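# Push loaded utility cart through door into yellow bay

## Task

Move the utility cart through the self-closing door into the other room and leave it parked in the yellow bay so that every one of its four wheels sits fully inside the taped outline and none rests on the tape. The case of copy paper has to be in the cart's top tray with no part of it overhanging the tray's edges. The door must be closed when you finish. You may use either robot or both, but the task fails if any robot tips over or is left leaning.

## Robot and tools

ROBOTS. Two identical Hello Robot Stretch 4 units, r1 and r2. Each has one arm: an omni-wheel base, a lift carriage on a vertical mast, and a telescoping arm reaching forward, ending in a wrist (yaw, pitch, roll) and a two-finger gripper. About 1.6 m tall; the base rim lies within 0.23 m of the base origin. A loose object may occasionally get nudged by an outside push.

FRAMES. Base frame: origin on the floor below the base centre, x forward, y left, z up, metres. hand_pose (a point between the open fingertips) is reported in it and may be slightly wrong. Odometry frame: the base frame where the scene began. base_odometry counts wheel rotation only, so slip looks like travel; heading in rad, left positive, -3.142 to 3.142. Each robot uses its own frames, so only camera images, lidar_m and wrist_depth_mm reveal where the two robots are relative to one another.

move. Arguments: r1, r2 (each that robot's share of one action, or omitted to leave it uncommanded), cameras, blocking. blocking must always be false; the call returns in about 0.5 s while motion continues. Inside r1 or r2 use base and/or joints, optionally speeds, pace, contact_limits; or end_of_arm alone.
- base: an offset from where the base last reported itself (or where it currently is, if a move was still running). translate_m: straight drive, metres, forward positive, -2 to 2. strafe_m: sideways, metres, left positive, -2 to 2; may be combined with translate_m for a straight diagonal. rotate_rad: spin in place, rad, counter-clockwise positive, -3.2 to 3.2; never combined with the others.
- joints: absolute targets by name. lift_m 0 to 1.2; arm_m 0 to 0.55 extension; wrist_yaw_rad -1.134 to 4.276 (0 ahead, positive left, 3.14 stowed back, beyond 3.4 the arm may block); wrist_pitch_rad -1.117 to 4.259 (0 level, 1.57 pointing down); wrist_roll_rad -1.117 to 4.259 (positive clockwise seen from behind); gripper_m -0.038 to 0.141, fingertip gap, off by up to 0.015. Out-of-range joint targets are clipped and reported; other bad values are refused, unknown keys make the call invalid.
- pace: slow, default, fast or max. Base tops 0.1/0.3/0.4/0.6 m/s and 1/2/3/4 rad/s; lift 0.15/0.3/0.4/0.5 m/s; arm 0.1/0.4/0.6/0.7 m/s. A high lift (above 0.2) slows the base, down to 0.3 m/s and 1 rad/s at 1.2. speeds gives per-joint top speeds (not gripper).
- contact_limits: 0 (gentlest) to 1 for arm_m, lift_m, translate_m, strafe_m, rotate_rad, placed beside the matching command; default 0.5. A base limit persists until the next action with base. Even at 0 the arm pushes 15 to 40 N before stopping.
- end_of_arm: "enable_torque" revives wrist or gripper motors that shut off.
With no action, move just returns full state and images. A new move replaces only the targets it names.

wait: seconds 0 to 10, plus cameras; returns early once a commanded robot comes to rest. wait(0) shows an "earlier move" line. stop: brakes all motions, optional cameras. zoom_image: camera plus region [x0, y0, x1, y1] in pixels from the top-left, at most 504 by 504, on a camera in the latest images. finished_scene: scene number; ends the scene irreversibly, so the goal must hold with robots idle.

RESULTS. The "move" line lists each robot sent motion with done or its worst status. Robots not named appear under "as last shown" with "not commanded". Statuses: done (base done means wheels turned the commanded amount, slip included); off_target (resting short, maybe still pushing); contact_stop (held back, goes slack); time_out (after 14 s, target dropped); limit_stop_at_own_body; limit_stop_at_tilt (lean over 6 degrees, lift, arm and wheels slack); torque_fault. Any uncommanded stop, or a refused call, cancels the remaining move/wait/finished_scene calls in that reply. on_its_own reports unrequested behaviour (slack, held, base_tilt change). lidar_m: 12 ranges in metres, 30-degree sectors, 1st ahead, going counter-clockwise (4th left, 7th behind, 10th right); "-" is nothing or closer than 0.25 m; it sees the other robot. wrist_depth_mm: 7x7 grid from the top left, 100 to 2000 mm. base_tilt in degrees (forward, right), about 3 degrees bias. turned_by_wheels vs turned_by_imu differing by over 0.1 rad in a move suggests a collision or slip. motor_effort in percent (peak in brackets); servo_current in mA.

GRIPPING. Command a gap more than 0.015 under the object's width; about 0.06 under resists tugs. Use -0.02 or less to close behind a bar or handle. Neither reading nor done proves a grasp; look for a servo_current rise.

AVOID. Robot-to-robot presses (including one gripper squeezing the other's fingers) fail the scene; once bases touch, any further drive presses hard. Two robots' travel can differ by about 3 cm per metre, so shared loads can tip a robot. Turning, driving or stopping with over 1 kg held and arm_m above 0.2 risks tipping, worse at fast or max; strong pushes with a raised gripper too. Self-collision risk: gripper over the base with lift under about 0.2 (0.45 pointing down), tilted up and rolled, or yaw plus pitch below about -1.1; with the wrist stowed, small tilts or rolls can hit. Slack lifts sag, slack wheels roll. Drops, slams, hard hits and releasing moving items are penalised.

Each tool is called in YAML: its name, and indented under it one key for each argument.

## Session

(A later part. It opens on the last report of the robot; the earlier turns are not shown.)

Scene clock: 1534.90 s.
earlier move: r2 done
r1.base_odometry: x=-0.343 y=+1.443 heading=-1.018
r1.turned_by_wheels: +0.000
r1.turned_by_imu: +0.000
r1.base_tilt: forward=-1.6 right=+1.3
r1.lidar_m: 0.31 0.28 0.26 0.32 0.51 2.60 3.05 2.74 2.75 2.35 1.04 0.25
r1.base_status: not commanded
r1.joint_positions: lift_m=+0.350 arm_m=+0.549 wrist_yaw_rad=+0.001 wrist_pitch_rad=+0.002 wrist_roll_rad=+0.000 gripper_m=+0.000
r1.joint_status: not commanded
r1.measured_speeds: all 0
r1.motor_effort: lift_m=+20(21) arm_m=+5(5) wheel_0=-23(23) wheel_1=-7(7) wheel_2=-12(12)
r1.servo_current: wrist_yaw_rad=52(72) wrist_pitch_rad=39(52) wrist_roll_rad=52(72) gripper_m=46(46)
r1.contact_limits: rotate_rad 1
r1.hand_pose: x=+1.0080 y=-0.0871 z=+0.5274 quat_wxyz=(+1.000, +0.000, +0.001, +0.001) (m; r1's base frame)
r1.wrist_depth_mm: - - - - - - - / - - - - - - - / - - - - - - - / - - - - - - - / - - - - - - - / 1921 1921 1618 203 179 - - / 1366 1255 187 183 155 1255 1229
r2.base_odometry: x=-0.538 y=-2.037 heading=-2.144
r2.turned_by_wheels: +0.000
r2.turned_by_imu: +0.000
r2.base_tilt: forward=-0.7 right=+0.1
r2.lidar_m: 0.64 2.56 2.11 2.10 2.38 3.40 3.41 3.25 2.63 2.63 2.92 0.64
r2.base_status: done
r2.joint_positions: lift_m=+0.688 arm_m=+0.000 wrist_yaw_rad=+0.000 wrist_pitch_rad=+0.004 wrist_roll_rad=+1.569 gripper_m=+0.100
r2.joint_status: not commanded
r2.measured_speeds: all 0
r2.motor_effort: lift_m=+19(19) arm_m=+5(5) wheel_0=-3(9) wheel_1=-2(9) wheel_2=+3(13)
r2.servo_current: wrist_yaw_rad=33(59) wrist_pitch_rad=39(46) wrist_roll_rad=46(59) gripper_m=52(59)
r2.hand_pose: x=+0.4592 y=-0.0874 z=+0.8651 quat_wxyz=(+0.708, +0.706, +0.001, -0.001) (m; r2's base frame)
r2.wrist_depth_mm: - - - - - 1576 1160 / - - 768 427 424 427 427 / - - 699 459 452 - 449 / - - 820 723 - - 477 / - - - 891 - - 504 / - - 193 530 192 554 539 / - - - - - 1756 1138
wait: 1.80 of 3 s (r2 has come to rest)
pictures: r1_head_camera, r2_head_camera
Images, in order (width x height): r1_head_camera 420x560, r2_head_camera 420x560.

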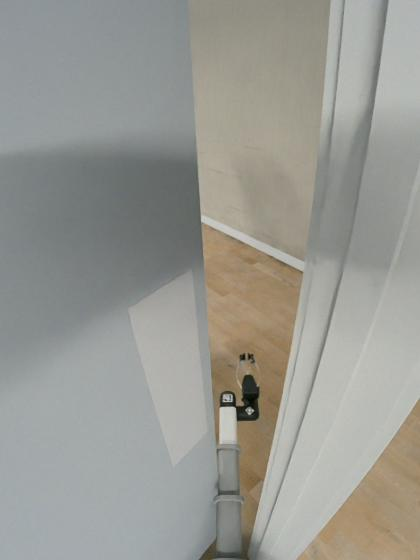

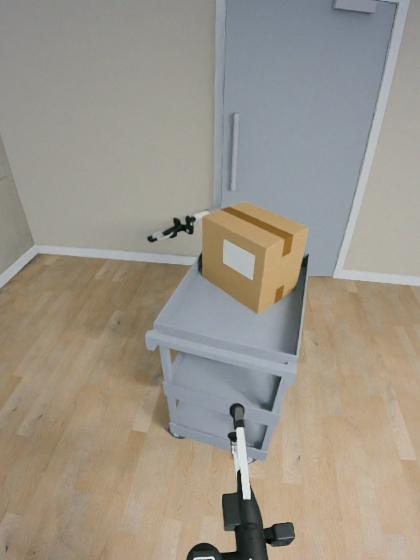

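move:
  blocking: false
  r2: {"base":{"translate_m":-0.143,"strafe_m":-0.787},"joints":{"lift_m":0.74,"wrist_roll_rad":0}}
  cameras: []

wait:
  seconds: 6
  cameras: []

wait:
  seconds: 1.5
  cameras: []

move:
  blocking: false
  r2: {"base":{"translate_m":1.28,"strafe_m":-0.23}}
  cameras: []

wait:
  seconds: 8
  cameras: ["r2_head_camera","r2_head_left_camera"]

Scene clock: 1544.00 s.
move: r2 moving
r1: as last shown
r1.base_tilt: forward=-1.5 right=+1.3
r1.lidar_m: 0.32 0.27 0.25 0.32 0.50 2.61 3.04 2.73 2.77 2.36 1.06 0.26
r1.motor_effort: lift_m=+21(21) arm_m=+5(5) wheel_0=-22(23) wheel_1=-7(7) wheel_2=-12(12)
r1.servo_current: wrist_yaw_rad=52(59) wrist_pitch_rad=33(46) wrist_roll_rad=52(59) gripper_m=46(52)
r1.contact_limits: rotate_rad 1
r1.wrist_depth_mm: - - - - - - - / - - - - - - - / - - - - - - - / - - - - - - - / - - - - - - - / 1921 1983 1576 203 180 - - / 1336 1281 188 183 155 1308 1229
r2.base_odometry: x=-0.562 y=-2.014 heading=-2.144
r2.turned_by_wheels: +0.000
r2.turned_by_imu: +0.001
r2.base_tilt: forward=-0.7 right=+0.0
r2.lidar_m: 0.63 2.58 2.15 2.14 2.37 3.42 3.41 3.18 2.62 2.59 2.90 0.63
r2.base_status: translate_m moving; strafe_m moving
r2.joint_positions: lift_m=+0.723 arm_m=+0.000 wrist_yaw_rad=+0.000 wrist_pitch_rad=+0.004 wrist_roll_rad=+0.981 gripper_m=+0.100
r2.joint_status: lift_m moving; wrist_roll_rad moving
r2.measured_speeds: translate_m=-0.023 strafe_m=-0.127 rotate_rad=+0.000 lift_m=+0.104 arm_m=+0.000 wrist_yaw_rad=+0.000 wrist_pitch_rad=+0.000 wrist_roll_rad=-1.820
r2.motor_effort: lift_m=+22(24) arm_m=+5(5) wheel_0=+7(12) wheel_1=-10(12) wheel_2=+5(7)
r2.servo_current: wrist_yaw_rad=52(59) wrist_pitch_rad=46(46) wrist_roll_rad=85(91) gripper_m=59(59)
r2.hand_pose: x=+0.4592 y=-0.0874 z=+0.9005 quat_wxyz=(+0.882, +0.471, +0.002, -0.001) (m; r2's base frame)
r2.wrist_depth_mm: - - - - - - - / - - - 750 788 - 1756 / - - - 699 427 866 1576 / - - - 778 439 430 621 / - - - 878 473 - - / - - 193 508 193 - 466 / - - - - - - 488
pictures: none
No camera images: "cameras" was empty.

Scene clock: 1547.60 s.
earlier move: r2 done
r1.base_odometry: x=-0.343 y=+1.443 heading=-1.018
r1.turned_by_wheels: +0.000
r1.turned_by_imu: +0.000
r1.base_tilt: forward=-1.6 right=+1.3
r1.lidar_m: 0.32 0.26 0.26 0.30 0.52 2.61 3.05 2.74 2.74 2.34 2.13 0.26
r1.base_status: not commanded
r1.joint_positions: lift_m=+0.350 arm_m=+0.549 wrist_yaw_rad=+0.001 wrist_pitch_rad=+0.002 wrist_roll_rad=+0.000 gripper_m=+0.000
r1.joint_status: not commanded
r1.measured_speeds: all 0
r1.motor_effort: lift_m=+21(21) arm_m=+5(5) wheel_0=-23(23) wheel_1=-7(7) wheel_2=-12(12)
r1.servo_current: wrist_yaw_rad=52(65) wrist_pitch_rad=46(52) wrist_roll_rad=46(78) gripper_m=39(52)
r1.contact_limits: rotate_rad 1
r1.hand_pose: x=+1.0080 y=-0.0871 z=+0.5274 quat_wxyz=(+1.000, +0.000, +0.001, +0.001) (m; r1's base frame)
r1.wrist_depth_mm: - - - - - - - / - - - - - - - / - - - - - - - / - - - - - - - / - - - - - - - / 1863 1921 1618 203 180 - - / 1366 1229 188 184 156 1255 1229
r2.base_odometry: x=-1.122 y=-1.490 heading=-2.144
r2.turned_by_wheels: +0.000
r2.turned_by_imu: +0.000
r2.base_tilt: forward=-0.7 right=+0.1
r2.lidar_m: 1.30 0.90 1.28 2.90 3.23 3.42 3.41 2.27 1.83 1.84 2.07 2.40
r2.base_status: done
r2.joint_positions: lift_m=+0.740 arm_m=+0.000 wrist_yaw_rad=+0.000 wrist_pitch_rad=+0.004 wrist_roll_rad=+0.002 gripper_m=+0.100
r2.joint_status: all done
r2.measured_speeds: all 0
r2.motor_effort: lift_m=+20(25) arm_m=+4(5) wheel_0=+3(13) wheel_1=-3(13) wheel_2=+6(8)
r2.servo_current: wrist_yaw_rad=52(59) wrist_pitch_rad=39(52) wrist_roll_rad=65(104) gripper_m=52(59)
r2.hand_pose: x=+0.4592 y=-0.0874 z=+0.9169 quat_wxyz=(+1.000, +0.001, +0.002, +0.000) (m; r2's base frame)
r2.wrist_depth_mm: - - - - - - - / - - - - - - - / - - - - - - - / 891 946 - - - - - / - - - - - - - / - - 195 - 195 - - / - 831 - - - 1808 1808
wait: 3.60 of 6 s (r2 has come to rest)
pictures: none
No camera images: "cameras" was empty.

Scene clock: 1549.10 s.
r1.base_odometry: x=-0.343 y=+1.443 heading=-1.018
r1.turned_by_wheels: +0.000
r1.turned_by_imu: +0.000
r1.base_tilt: forward=-1.6 right=+1.3
r1.lidar_m: 0.32 0.28 0.27 0.28 0.52 2.59 3.03 2.72 2.74 2.35 2.12 0.26
r1.base_status: not commanded
r1.joint_positions: lift_m=+0.350 arm_m=+0.549 wrist_yaw_rad=+0.001 wrist_pitch_rad=+0.002 wrist_roll_rad=+0.000 gripper_m=+0.000
r1.joint_status: not commanded
r1.measured_speeds: all 0
r1.motor_effort: lift_m=+21(21) arm_m=+5(5) wheel_0=-22(23) wheel_1=-7(7) wheel_2=-12(12)
r1.servo_current: wrist_yaw_rad=46(65) wrist_pitch_rad=39(52) wrist_roll_rad=52(78) gripper_m=46(52)
r1.contact_limits: rotate_rad 1
r1.hand_pose: x=+1.0080 y=-0.0871 z=+0.5274 quat_wxyz=(+1.000, +0.000, +0.001, +0.001) (m; r1's base frame)
r1.wrist_depth_mm: - - - - - - - / - - - - - - - / - - - - - - - / - - - - - - - / - - - - - - - / 1921 1863 1537 203 180 - - / 1366 1308 187 183 156 1255 1229
r2.base_odometry: x=-1.122 y=-1.490 heading=-2.144
r2.turned_by_wheels: +0.000
r2.turned_by_imu: +0.000
r2.base_tilt: forward=-0.7 right=+0.0
r2.lidar_m: 1.28 0.91 1.28 2.92 3.25 3.43 3.42 2.21 1.86 1.82 2.08 2.42
r2.base_status: done
r2.joint_positions: lift_m=+0.740 arm_m=+0.000 wrist_yaw_rad=+0.000 wrist_pitch_rad=+0.004 wrist_roll_rad=+0.002 gripper_m=+0.100
r2.joint_status: all done
r2.measured_speeds: all 0
r2.motor_effort: lift_m=+20(25) arm_m=+4(5) wheel_0=+3(13) wheel_1=-2(13) wheel_2=+6(8)
r2.servo_current: wrist_yaw_rad=39(59) wrist_pitch_rad=39(52) wrist_roll_rad=52(104) gripper_m=52(59)
r2.hand_pose: x=+0.4592 y=-0.0874 z=+0.9169 quat_wxyz=(+1.000, +0.001, +0.002, +0.000) (m; r2's base frame)
r2.wrist_depth_mm: - - - - - - - / - - - - - - - / - - - - - - - / 891 931 - - - - - / - - - - - - - / - - 193 - 195 - - / - 820 - - - 1863 1808
wait: 1.50 s; at rest by 0.27 s
pictures: none
No camera images: "cameras" was empty.

Scene clock: 1549.60 s.
move: r2 moving
r1: as last shown
r1.lidar_m: 0.30 0.26 0.27 0.32 0.51 2.61 3.06 2.72 2.76 2.32 1.05 0.27
r1.motor_effort: lift_m=+21(21) arm_m=+5(5) wheel_0=-23(23) wheel_1=-7(7) wheel_2=-12(12)
r1.servo_current: wrist_yaw_rad=39(65) wrist_pitch_rad=46(46) wrist_roll_rad=59(59) gripper_m=33(46)
r1.contact_limits: rotate_rad 1
r1.wrist_depth_mm: - - - - - - - / - - - - - - - / - - - - - - - / - - - - - - - / - - - - - - - / 1921 1808 1576 203 180 - - / 1308 1281 187 182 156 1229 1229
r2.base_odometry: x=-1.144 y=-1.513 heading=-2.144
r2.turned_by_wheels: +0.000
r2.turned_by_imu: +0.000
r2.base_tilt: forward=-0.7 right=+0.1
r2.lidar_m: 1.26 0.87 1.17 2.91 3.24 3.48 3.46 2.24 1.86 1.83 2.07 2.36
r2.base_status: translate_m moving; strafe_m moving
r2.joint_positions: lift_m=+0.740 arm_m=+0.000 wrist_yaw_rad=+0.000 wrist_pitch_rad=+0.004 wrist_roll_rad=+0.002 gripper_m=+0.100
r2.joint_status: not commanded
r2.measured_speeds: translate_m=+0.120 strafe_m=-0.024 rotate_rad=+0.000 lift_m=+0.000 arm_m=+0.000 wrist_yaw_rad=+0.000 wrist_pitch_rad=+0.000 wrist_roll_rad=+0.000
r2.motor_effort: lift_m=+20(20) arm_m=+4(5) wheel_0=+8(12) wheel_1=+5(6) wheel_2=-12(12)
r2.servo_current: wrist_yaw_rad=52(52) wrist_pitch_rad=39(46) wrist_roll_rad=46(65) gripper_m=52(52)
r2.hand_pose: x=+0.4592 y=-0.0874 z=+0.9169 quat_wxyz=(+1.000, +0.001, +0.002, +0.000) (m; r2's base frame)
r2.wrist_depth_mm: - - - - - - - / - - - - - - - / - - - - - - - / 854 946 - - - - - / - - - - - - - / - - 195 - 195 - - / - 153 - - - 1863 1863
pictures: none
No camera images: "cameras" was empty.

Scene clock: 1554.90 s.
earlier move: r2 done
r1.base_odometry: x=-0.343 y=+1.443 heading=-1.018
r1.turned_by_wheels: +0.000
r1.turned_by_imu: +0.000
r1.base_tilt: forward=-1.6 right=+1.3
r1.lidar_m: 0.30 0.26 0.27 0.29 0.52 2.60 3.05 2.71 2.76 2.35 1.06 0.27
r1.base_status: not commanded
r1.joint_positions: lift_m=+0.350 arm_m=+0.549 wrist_yaw_rad=+0.001 wrist_pitch_rad=+0.002 wrist_roll_rad=+0.000 gripper_m=+0.000
r1.joint_status: not commanded
r1.measured_speeds: all 0
r1.motor_effort: lift_m=+20(21) arm_m=+5(5) wheel_0=-23(23) wheel_1=-7(8) wheel_2=-12(12)
r1.servo_current: wrist_yaw_rad=46(85) wrist_pitch_rad=39(52) wrist_roll_rad=46(65) gripper_m=46(52)
r1.contact_limits: rotate_rad 1
r1.hand_pose: x=+1.0080 y=-0.0871 z=+0.5274 quat_wxyz=(+1.000, +0.000, +0.001, +0.001) (m; r1's base frame)
r1.wrist_depth_mm: - - - - - - - / - - - - - - - / - - - - - - - / - - - - - - - / - - - - - - - / 1863 1808 1537 203 180 - - / 1366 1255 189 183 156 1281 1205
r2.base_odometry: x=-2.009 y=-2.441 heading=-2.143
r2.turned_by_wheels: +0.000
r2.turned_by_imu: +0.002
r2.base_tilt: forward=-0.7 right=+0.0
r2.lidar_m: 1.08 1.13 0.96 0.49 0.63 4.76 - 2.26 1.87 1.85 1.33 1.11
r2.base_status: done
r2.joint_positions: lift_m=+0.740 arm_m=+0.000 wrist_yaw_rad=+0.000 wrist_pitch_rad=+0.004 wrist_roll_rad=+0.002 gripper_m=+0.100
r2.joint_status: not commanded
r2.measured_speeds: all 0
r2.motor_effort: lift_m=+20(20) arm_m=+5(5) wheel_0=+4(12) wheel_1=+4(7) wheel_2=-4(14)
r2.servo_current: wrist_yaw_rad=52(65) wrist_pitch_rad=39(52) wrist_roll_rad=46(65) gripper_m=46(59)
r2.hand_pose: x=+0.4592 y=-0.0874 z=+0.9169 quat_wxyz=(+1.000, +0.001, +0.002, +0.000) (m; r2's base frame)
r2.wrist_depth_mm: - - - - - - - / - - - - - - - / - - - - - - - / - - - - - - - / - - - - - - - / - - 188 - 185 - - / - - - - - - -
wait: 5.30 of 8 s (r2 has come to rest)
pictures: r2_head_camera, r2_head_left_camera
Images, in order (width x height): r2_head_camera 420x560, r2_head_left_camera 420x672.

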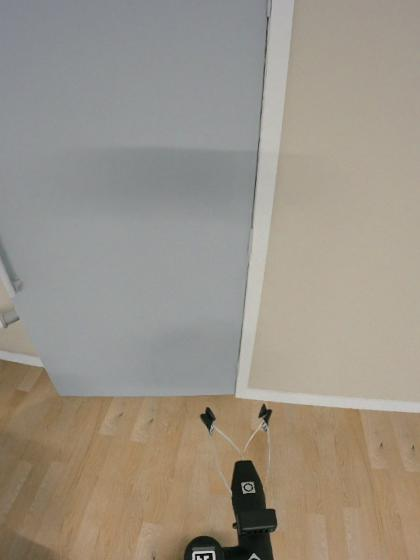

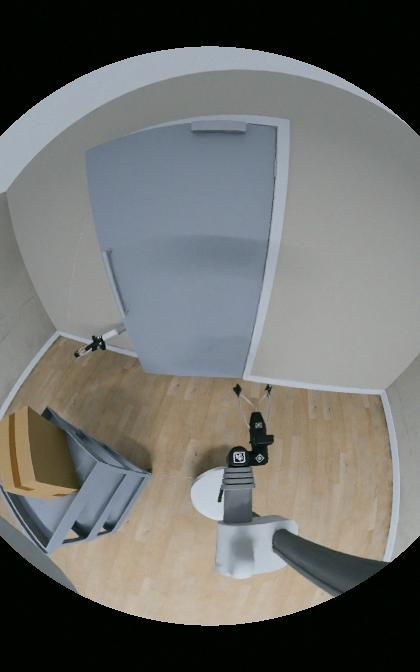

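move:
  blocking: false
  r2: {"base":{"rotate_rad":0.65},"joints":{"wrist_yaw_rad":-0.3}}
  cameras: []

wait:
  seconds: 3
  cameras: ["r2_head_camera"]

Scene clock: 1577.70 s.
move: r2 moving
r1: as last shown
r1.lidar_m: 0.33 0.27 0.27 0.32 0.51 2.62 3.07 2.72 2.75 2.35 2.12 0.26
r1.motor_effort: lift_m=+21(21) arm_m=+5(5) wheel_0=-23(23) wheel_1=-7(7) wheel_2=-12(12)
r1.servo_current: wrist_yaw_rad=52(59) wrist_pitch_rad=39(46) wrist_roll_rad=52(52) gripper_m=46(46)
r1.contact_limits: rotate_rad 1
r1.wrist_depth_mm: - - - - - - - / - - - - - - - / - - - - - - - / - - - - - - - / - - - - - - - / 1863 1808 1537 203 180 - - / 1366 1281 187 183 156 1255 1229
r2.base_odometry: x=-2.009 y=-2.441 heading=-1.892
r2.turned_by_wheels: +0.251
r2.turned_by_imu: +0.244
r2.base_tilt: forward=-0.7 right=+0.1
r2.lidar_m: 1.08 1.26 0.51 0.52 0.81 4.69 2.95 1.99 1.86 1.76 1.17 1.08
r2.base_status: rotate_rad moving
r2.joint_positions: lift_m=+0.740 arm_m=+0.000 wrist_yaw_rad=-0.296 wrist_pitch_rad=+0.004 wrist_roll_rad=+0.002 gripper_m=+0.100
r2.joint_status: wrist_yaw_rad moving
r2.measured_speeds: translate_m=-0.001 strafe_m=+0.000 rotate_rad=+0.977 lift_m=+0.000 arm_m=+0.000 wrist_yaw_rad=-0.058 wrist_pitch_rad=+0.000 wrist_roll_rad=+0.000
r2.motor_effort: lift_m=+20(20) arm_m=+4(5) wheel_0=-7(8) wheel_1=-8(10) wheel_2=-11(11)
r2.servo_current: wrist_yaw_rad=33(150) wrist_pitch_rad=39(46) wrist_roll_rad=46(52) gripper_m=52(52)
r2.hand_pose: x=+0.4212 y=-0.1678 z=+0.9169 quat_wxyz=(+0.989, +0.001, +0.002, -0.148) (m; r2's base frame)
r2.wrist_depth_mm: - - - - - - - / - - - - - - - / - - - - - - - / - - - - - - - / - - - - - - - / - - 187 - 186 - - / - - - - - - -
pictures: none
No camera images: "cameras" was empty.

Scene clock: 1578.63 s.
earlier move: r2 done
r1.base_odometry: x=-0.343 y=+1.443 heading=-1.018
r1.turned_by_wheels: +0.000
r1.turned_by_imu: +0.000
r1.base_tilt: forward=-1.5 right=+1.3
r1.lidar_m: 0.33 0.27 0.26 0.30 0.52 2.59 3.04 2.73 2.75 2.35 1.03 0.26
r1.base_status: not commanded
r1.joint_positions: lift_m=+0.350 arm_m=+0.549 wrist_yaw_rad=+0.001 wrist_pitch_rad=+0.002 wrist_roll_rad=+0.000 gripper_m=+0.000
r1.joint_status: not commanded
r1.measured_speeds: all 0
r1.motor_effort: lift_m=+20(21) arm_m=+5(5) wheel_0=-23(23) wheel_1=-7(7) wheel_2=-12(12)
r1.servo_current: wrist_yaw_rad=59(59) wrist_pitch_rad=39(46) wrist_roll_rad=65(65) gripper_m=39(52)
r1.contact_limits: rotate_rad 1
r1.hand_pose: x=+1.0080 y=-0.0871 z=+0.5274 quat_wxyz=(+1.000, +0.000, +0.001, +0.001) (m; r1's base frame)
r1.wrist_depth_mm: - - - - - - - / - - - - - - - / - - - - - - - / - - - - - - - / - - - - - - - / 1921 1863 1537 204 179 - - / 1336 1255 187 183 156 1281 1205
r2.base_odometry: x=-2.009 y=-2.441 heading=-1.494
r2.turned_by_wheels: +0.398
r2.turned_by_imu: +0.388
r2.base_tilt: forward=-0.7 right=+0.1
r2.lidar_m: 1.19 0.50 0.50 0.67 4.71 3.47 2.11 1.86 1.88 1.25 1.07 1.07
r2.base_status: done
r2.joint_positions: lift_m=+0.740 arm_m=+0.000 wrist_yaw_rad=-0.297 wrist_pitch_rad=+0.004 wrist_roll_rad=+0.002 gripper_m=+0.100
r2.joint_status: all done
r2.measured_speeds: all 0
r2.motor_effort: lift_m=+20(20) arm_m=+4(5) wheel_0=-5(9) wheel_1=-4(10) wheel_2=-5(12)
r2.servo_current: wrist_yaw_rad=39(150) wrist_pitch_rad=46(46) wrist_roll_rad=59(59) gripper_m=52(59)
r2.hand_pose: x=+0.4210 y=-0.1680 z=+0.9169 quat_wxyz=(+0.989, +0.001, +0.002, -0.148) (m; r2's base frame)
r2.wrist_depth_mm: - - - - - - - / - - - - - - - / - - - - - - - / - - - - - - - / - - 991 - - - - / - 1078 188 - 185 - - / 1921 137 - - - - -
wait: 0.93 of 3 s (r2 has come to rest)
pictures: r2_head_camera
Images, in order (width x height): r2_head_camera 420x560.

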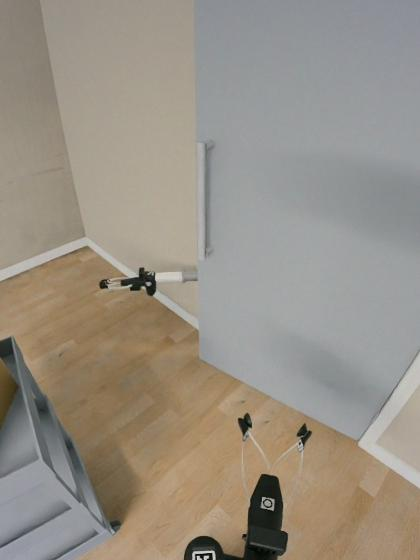

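move:
  blocking: false
  r2: {"base":{"translate_m":0.105,"strafe_m":0.203},"joints":{"arm_m":0.54,"lift_m":0.78},"pace":"slow"}
  cameras: []

wait:
  seconds: 7
  cameras: ["r2_head_camera","r2_wrist_camera"]

Scene clock: 1602.23 s.
move: r2 moving
r1: as last shown
r1.base_tilt: forward=-1.6 right=+1.3
r1.lidar_m: 0.33 0.27 0.26 0.31 0.49 2.61 3.06 2.74 2.76 2.33 1.08 0.25
r1.motor_effort: lift_m=+20(21) arm_m=+5(5) wheel_0=-22(23) wheel_1=-7(7) wheel_2=-12(12)
r1.servo_current: wrist_yaw_rad=39(65) wrist_pitch_rad=46(46) wrist_roll_rad=52(65) gripper_m=39(46)
r1.contact_limits: rotate_rad 1
r1.wrist_depth_mm: - - - - - - - / - - - - - - - / - - - - - - - / - - - - - - - / - - - - - - - / 1921 1808 1618 203 179 - - / 1308 1255 188 183 156 1255 1205
r2.base_odometry: x=-1.998 y=-2.446 heading=-1.495
r2.turned_by_wheels: +0.000
r2.turned_by_imu: +0.000
r2.base_tilt: forward=-0.7 right=+0.1
r2.lidar_m: 1.20 0.51 0.50 0.66 4.70 3.47 2.14 1.88 1.87 1.25 1.06 1.09
r2.base_status: translate_m moving; strafe_m moving
r2.joint_positions: lift_m=+0.764 arm_m=+0.012 wrist_yaw_rad=-0.297 wrist_pitch_rad=+0.004 wrist_roll_rad=+0.002 gripper_m=+0.100
r2.joint_status: lift_m moving; arm_m moving
r2.measured_speeds: translate_m=+0.023 strafe_m=+0.044 rotate_rad=-0.001 lift_m=+0.082 arm_m=+0.049 wrist_yaw_rad=+0.000 wrist_pitch_rad=+0.000 wrist_roll_rad=+0.000
r2.motor_effort: lift_m=+22(24) arm_m=+9(11) wheel_0=-5(12) wheel_1=+7(9) wheel_2=-8(9)
r2.servo_current: wrist_yaw_rad=33(52) wrist_pitch_rad=46(46) wrist_roll_rad=46(52) gripper_m=46(59)
r2.hand_pose: x=+0.4335 y=-0.1680 z=+0.9415 quat_wxyz=(+0.989, +0.001, +0.002, -0.148) (m; r2's base frame)
r2.wrist_depth_mm: - - - - - - - / - - - - - - - / - - - - - - - / - - - - - - - / - - 991 - - - - / - 1042 189 - 186 - - / 1863 137 - - - - -
pictures: none
No camera images: "cameras" was empty.

Scene clock: 1608.40 s.
earlier move: r2 done
r1.base_odometry: x=-0.343 y=+1.443 heading=-1.018
r1.turned_by_wheels: +0.000
r1.turned_by_imu: +0.000
r1.base_tilt: forward=-1.6 right=+1.3
r1.lidar_m: 0.33 0.28 0.27 0.30 0.49 2.60 3.03 2.72 2.73 2.37 2.13 0.26
r1.base_status: not commanded
r1.joint_positions: lift_m=+0.350 arm_m=+0.549 wrist_yaw_rad=+0.001 wrist_pitch_rad=+0.002 wrist_roll_rad=+0.000 gripper_m=+0.000
r1.joint_status: not commanded
r1.measured_speeds: all 0
r1.motor_effort: lift_m=+20(21) arm_m=+5(5) wheel_0=-22(23) wheel_1=-7(7) wheel_2=-12(12)
r1.servo_current: wrist_yaw_rad=33(65) wrist_pitch_rad=46(52) wrist_roll_rad=59(65) gripper_m=39(52)
r1.contact_limits: rotate_rad 1
r1.hand_pose: x=+1.0080 y=-0.0871 z=+0.5274 quat_wxyz=(+1.000, +0.000, +0.001, +0.001) (m; r1's base frame)
r1.wrist_depth_mm: - - - - - - - / - - - - - - - / - - - - - - - / - - - - - - - / - - - - - - - / 1756 1863 1576 203 180 - - / 1336 1255 187 183 155 1281 1255
r2.base_odometry: x=-1.799 y=-2.530 heading=-1.495
r2.turned_by_wheels: +0.000
r2.turned_by_imu: +0.002
r2.base_tilt: forward=-0.6 right=+0.1
r2.lidar_m: 1.18 0.29 0.31 0.42 4.63 3.93 2.33 2.06 2.07 1.34 1.15 1.11
r2.base_status: done
r2.joint_positions: lift_m=+0.780 arm_m=+0.540 wrist_yaw_rad=-0.297 wrist_pitch_rad=+0.004 wrist_roll_rad=+0.002 gripper_m=+0.100
r2.joint_status: all done
r2.measured_speeds: all 0
r2.motor_effort: lift_m=+21(25) arm_m=+7(12) wheel_0=-2(12) wheel_1=+5(9) wheel_2=-6(9)
r2.servo_current: wrist_yaw_rad=46(65) wrist_pitch_rad=39(52) wrist_roll_rad=52(59) gripper_m=46(59)
r2.hand_pose: x=+0.9608 y=-0.1680 z=+0.9568 quat_wxyz=(+0.989, +0.001, +0.002, -0.148) (m; r2's base frame)
r2.wrist_depth_mm: - - - 413 - - 389 / - - - 418 - - 392 / - - - 421 - - 392 / - - - 421 - - 394 / - - - 427 - - 399 / - - 189 421 185 - 399 / - - - - - - 402
wait: 6.17 of 7 s (r2 has come to rest)
pictures: r2_head_camera, r2_wrist_camera
Images, in order (width x height): r2_head_camera 420x560, r2_wrist_camera 616x392.

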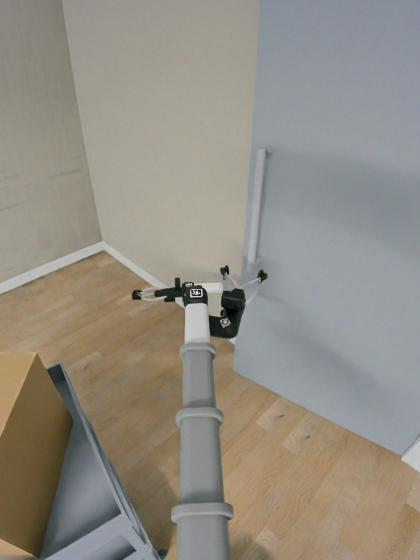

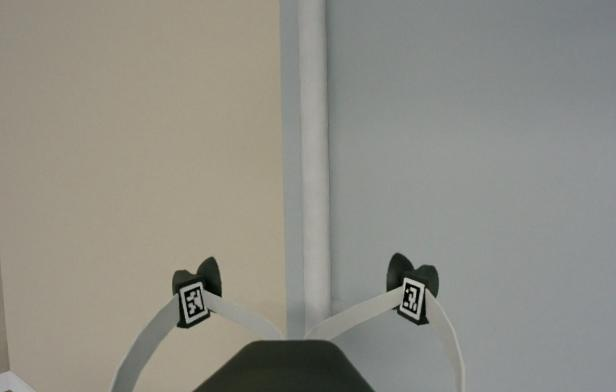

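move:
  blocking: false
  r2: {"base":{"translate_m":0.17,"strafe_m":-0.053},"pace":"slow","contact_limits":{"translate_m":0.1}}
  cameras: []

wait:
  seconds: 4
  cameras: ["r2_head_camera","r2_wrist_camera"]

Scene clock: 1616.20 s.
move: r2 moving
r1: as last shown
r1.lidar_m: 0.31 0.28 0.26 0.29 0.49 2.59 3.04 2.72 2.75 2.35 1.07 0.26
r1.motor_effort: lift_m=+21(21) arm_m=+5(5) wheel_0=-23(23) wheel_1=-7(7) wheel_2=-12(12)
r1.servo_current: wrist_yaw_rad=46(65) wrist_pitch_rad=39(46) wrist_roll_rad=46(59) gripper_m=39(52)
r1.contact_limits: rotate_rad 1
r1.wrist_depth_mm: - - - - - - - / - - - - - - - / - - - - - - - / - - - - - - - / - - - - - - - / 1863 1921 1576 203 180 - - / 1336 1255 187 183 156 1255 1229
r2.base_odometry: x=-1.802 y=-2.543 heading=-1.494
r2.turned_by_wheels: +0.000
r2.turned_by_imu: +0.001
r2.base_tilt: forward=-0.7 right=+0.0
r2.lidar_m: 1.17 0.28 0.29 0.41 4.65 3.96 2.37 2.09 2.09 1.34 1.12 1.10
r2.base_status: translate_m moving; strafe_m moving
r2.joint_positions: lift_m=+0.780 arm_m=+0.540 wrist_yaw_rad=-0.297 wrist_pitch_rad=+0.004 wrist_roll_rad=+0.002 gripper_m=+0.100
r2.joint_status: not commanded
r2.measured_speeds: translate_m=+0.048 strafe_m=-0.015 rotate_rad=-0.001 lift_m=+0.000 arm_m=+0.000 wrist_yaw_rad=+0.000 wrist_pitch_rad=+0.000 wrist_roll_rad=+0.000
r2.motor_effort: lift_m=+21(21) arm_m=+7(8) wheel_0=+8(9) wheel_1=+5(8) wheel_2=-8(10)
r2.servo_current: wrist_yaw_rad=39(59) wrist_pitch_rad=39(46) wrist_roll_rad=46(52) gripper_m=52(52)
r2.contact_limits: translate_m 0.1
r2.hand_pose: x=+0.9608 y=-0.1680 z=+0.9568 quat_wxyz=(+0.989, +0.001, +0.002, -0.148) (m; r2's base frame)
r2.wrist_depth_mm: - - - 402 - 399 382 / - - - 404 - 402 384 / - - - 407 - 402 387 / - - - 413 - 402 384 / - - - 415 - - 394 / - - 189 413 185 - 394 / - - - - - - 399
pictures: none
No camera images: "cameras" was empty.

Scene clock: 1618.73 s.
earlier move: r2 done
r1.base_odometry: x=-0.343 y=+1.443 heading=-1.018
r1.turned_by_wheels: +0.000
r1.turned_by_imu: +0.000
r1.base_tilt: forward=-1.6 right=+1.3
r1.lidar_m: 0.32 0.27 0.27 0.32 0.52 2.59 3.07 2.73 2.75 2.36 2.12 0.26
r1.base_status: not commanded
r1.joint_positions: lift_m=+0.350 arm_m=+0.549 wrist_yaw_rad=+0.001 wrist_pitch_rad=+0.002 wrist_roll_rad=+0.000 gripper_m=+0.000
r1.joint_status: not commanded
r1.measured_speeds: all 0
r1.motor_effort: lift_m=+21(21) arm_m=+5(5) wheel_0=-23(23) wheel_1=-7(7) wheel_2=-12(12)
r1.servo_current: wrist_yaw_rad=39(65) wrist_pitch_rad=33(46) wrist_roll_rad=59(65) gripper_m=46(52)
r1.contact_limits: rotate_rad 1
r1.hand_pose: x=+1.0080 y=-0.0871 z=+0.5274 quat_wxyz=(+1.000, +0.000, +0.001, +0.001) (m; r1's base frame)
r1.wrist_depth_mm: - - - - - - - / - - - - - - - / - - - - - - - / - - - - - - - / - - - - - - - / 1921 1863 1618 204 180 - - / 1366 1255 187 183 155 1255 1205
r2.base_odometry: x=-1.839 y=-2.703 heading=-1.494
r2.turned_by_wheels: +0.000
r2.turned_by_imu: +0.001
r2.base_tilt: forward=-0.7 right=+0.1
r2.lidar_m: 0.99 0.50 0.25 0.25 0.67 4.07 2.44 2.13 1.91 1.14 0.95 0.93
r2.base_status: done
r2.joint_positions: lift_m=+0.780 arm_m=+0.540 wrist_yaw_rad=-0.297 wrist_pitch_rad=+0.004 wrist_roll_rad=+0.002 gripper_m=+0.100
r2.joint_status: not commanded
r2.measured_speeds: all 0
r2.motor_effort: lift_m=+21(21) arm_m=+7(8) wheel_0=+6(10) wheel_1=+5(8) wheel_2=-6(11)
r2.servo_current: wrist_yaw_rad=46(65) wrist_pitch_rad=39(52) wrist_roll_rad=46(59) gripper_m=52(59)
r2.contact_limits: translate_m 0.1
r2.hand_pose: x=+0.9608 y=-0.1680 z=+0.9568 quat_wxyz=(+0.989, +0.001, +0.002, -0.148) (m; r2's base frame)
r2.wrist_depth_mm: - - - 309 293 270 254 / - - - 312 296 272 256 / - - - 315 298 272 257 / - - - 255 301 276 258 / - - - 254 303 277 259 / - - 188 250 195 276 263 / - - - - 298 277 263
wait: 2.53 of 4 s (r2 has come to rest)
pictures: r2_head_camera, r2_wrist_camera
Images, in order (width x height): r2_head_camera 420x560, r2_wrist_camera 616x392.

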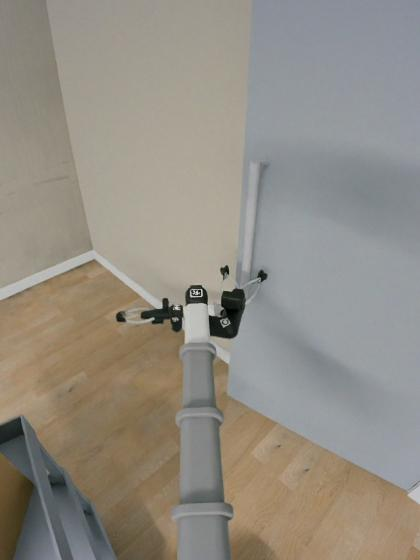

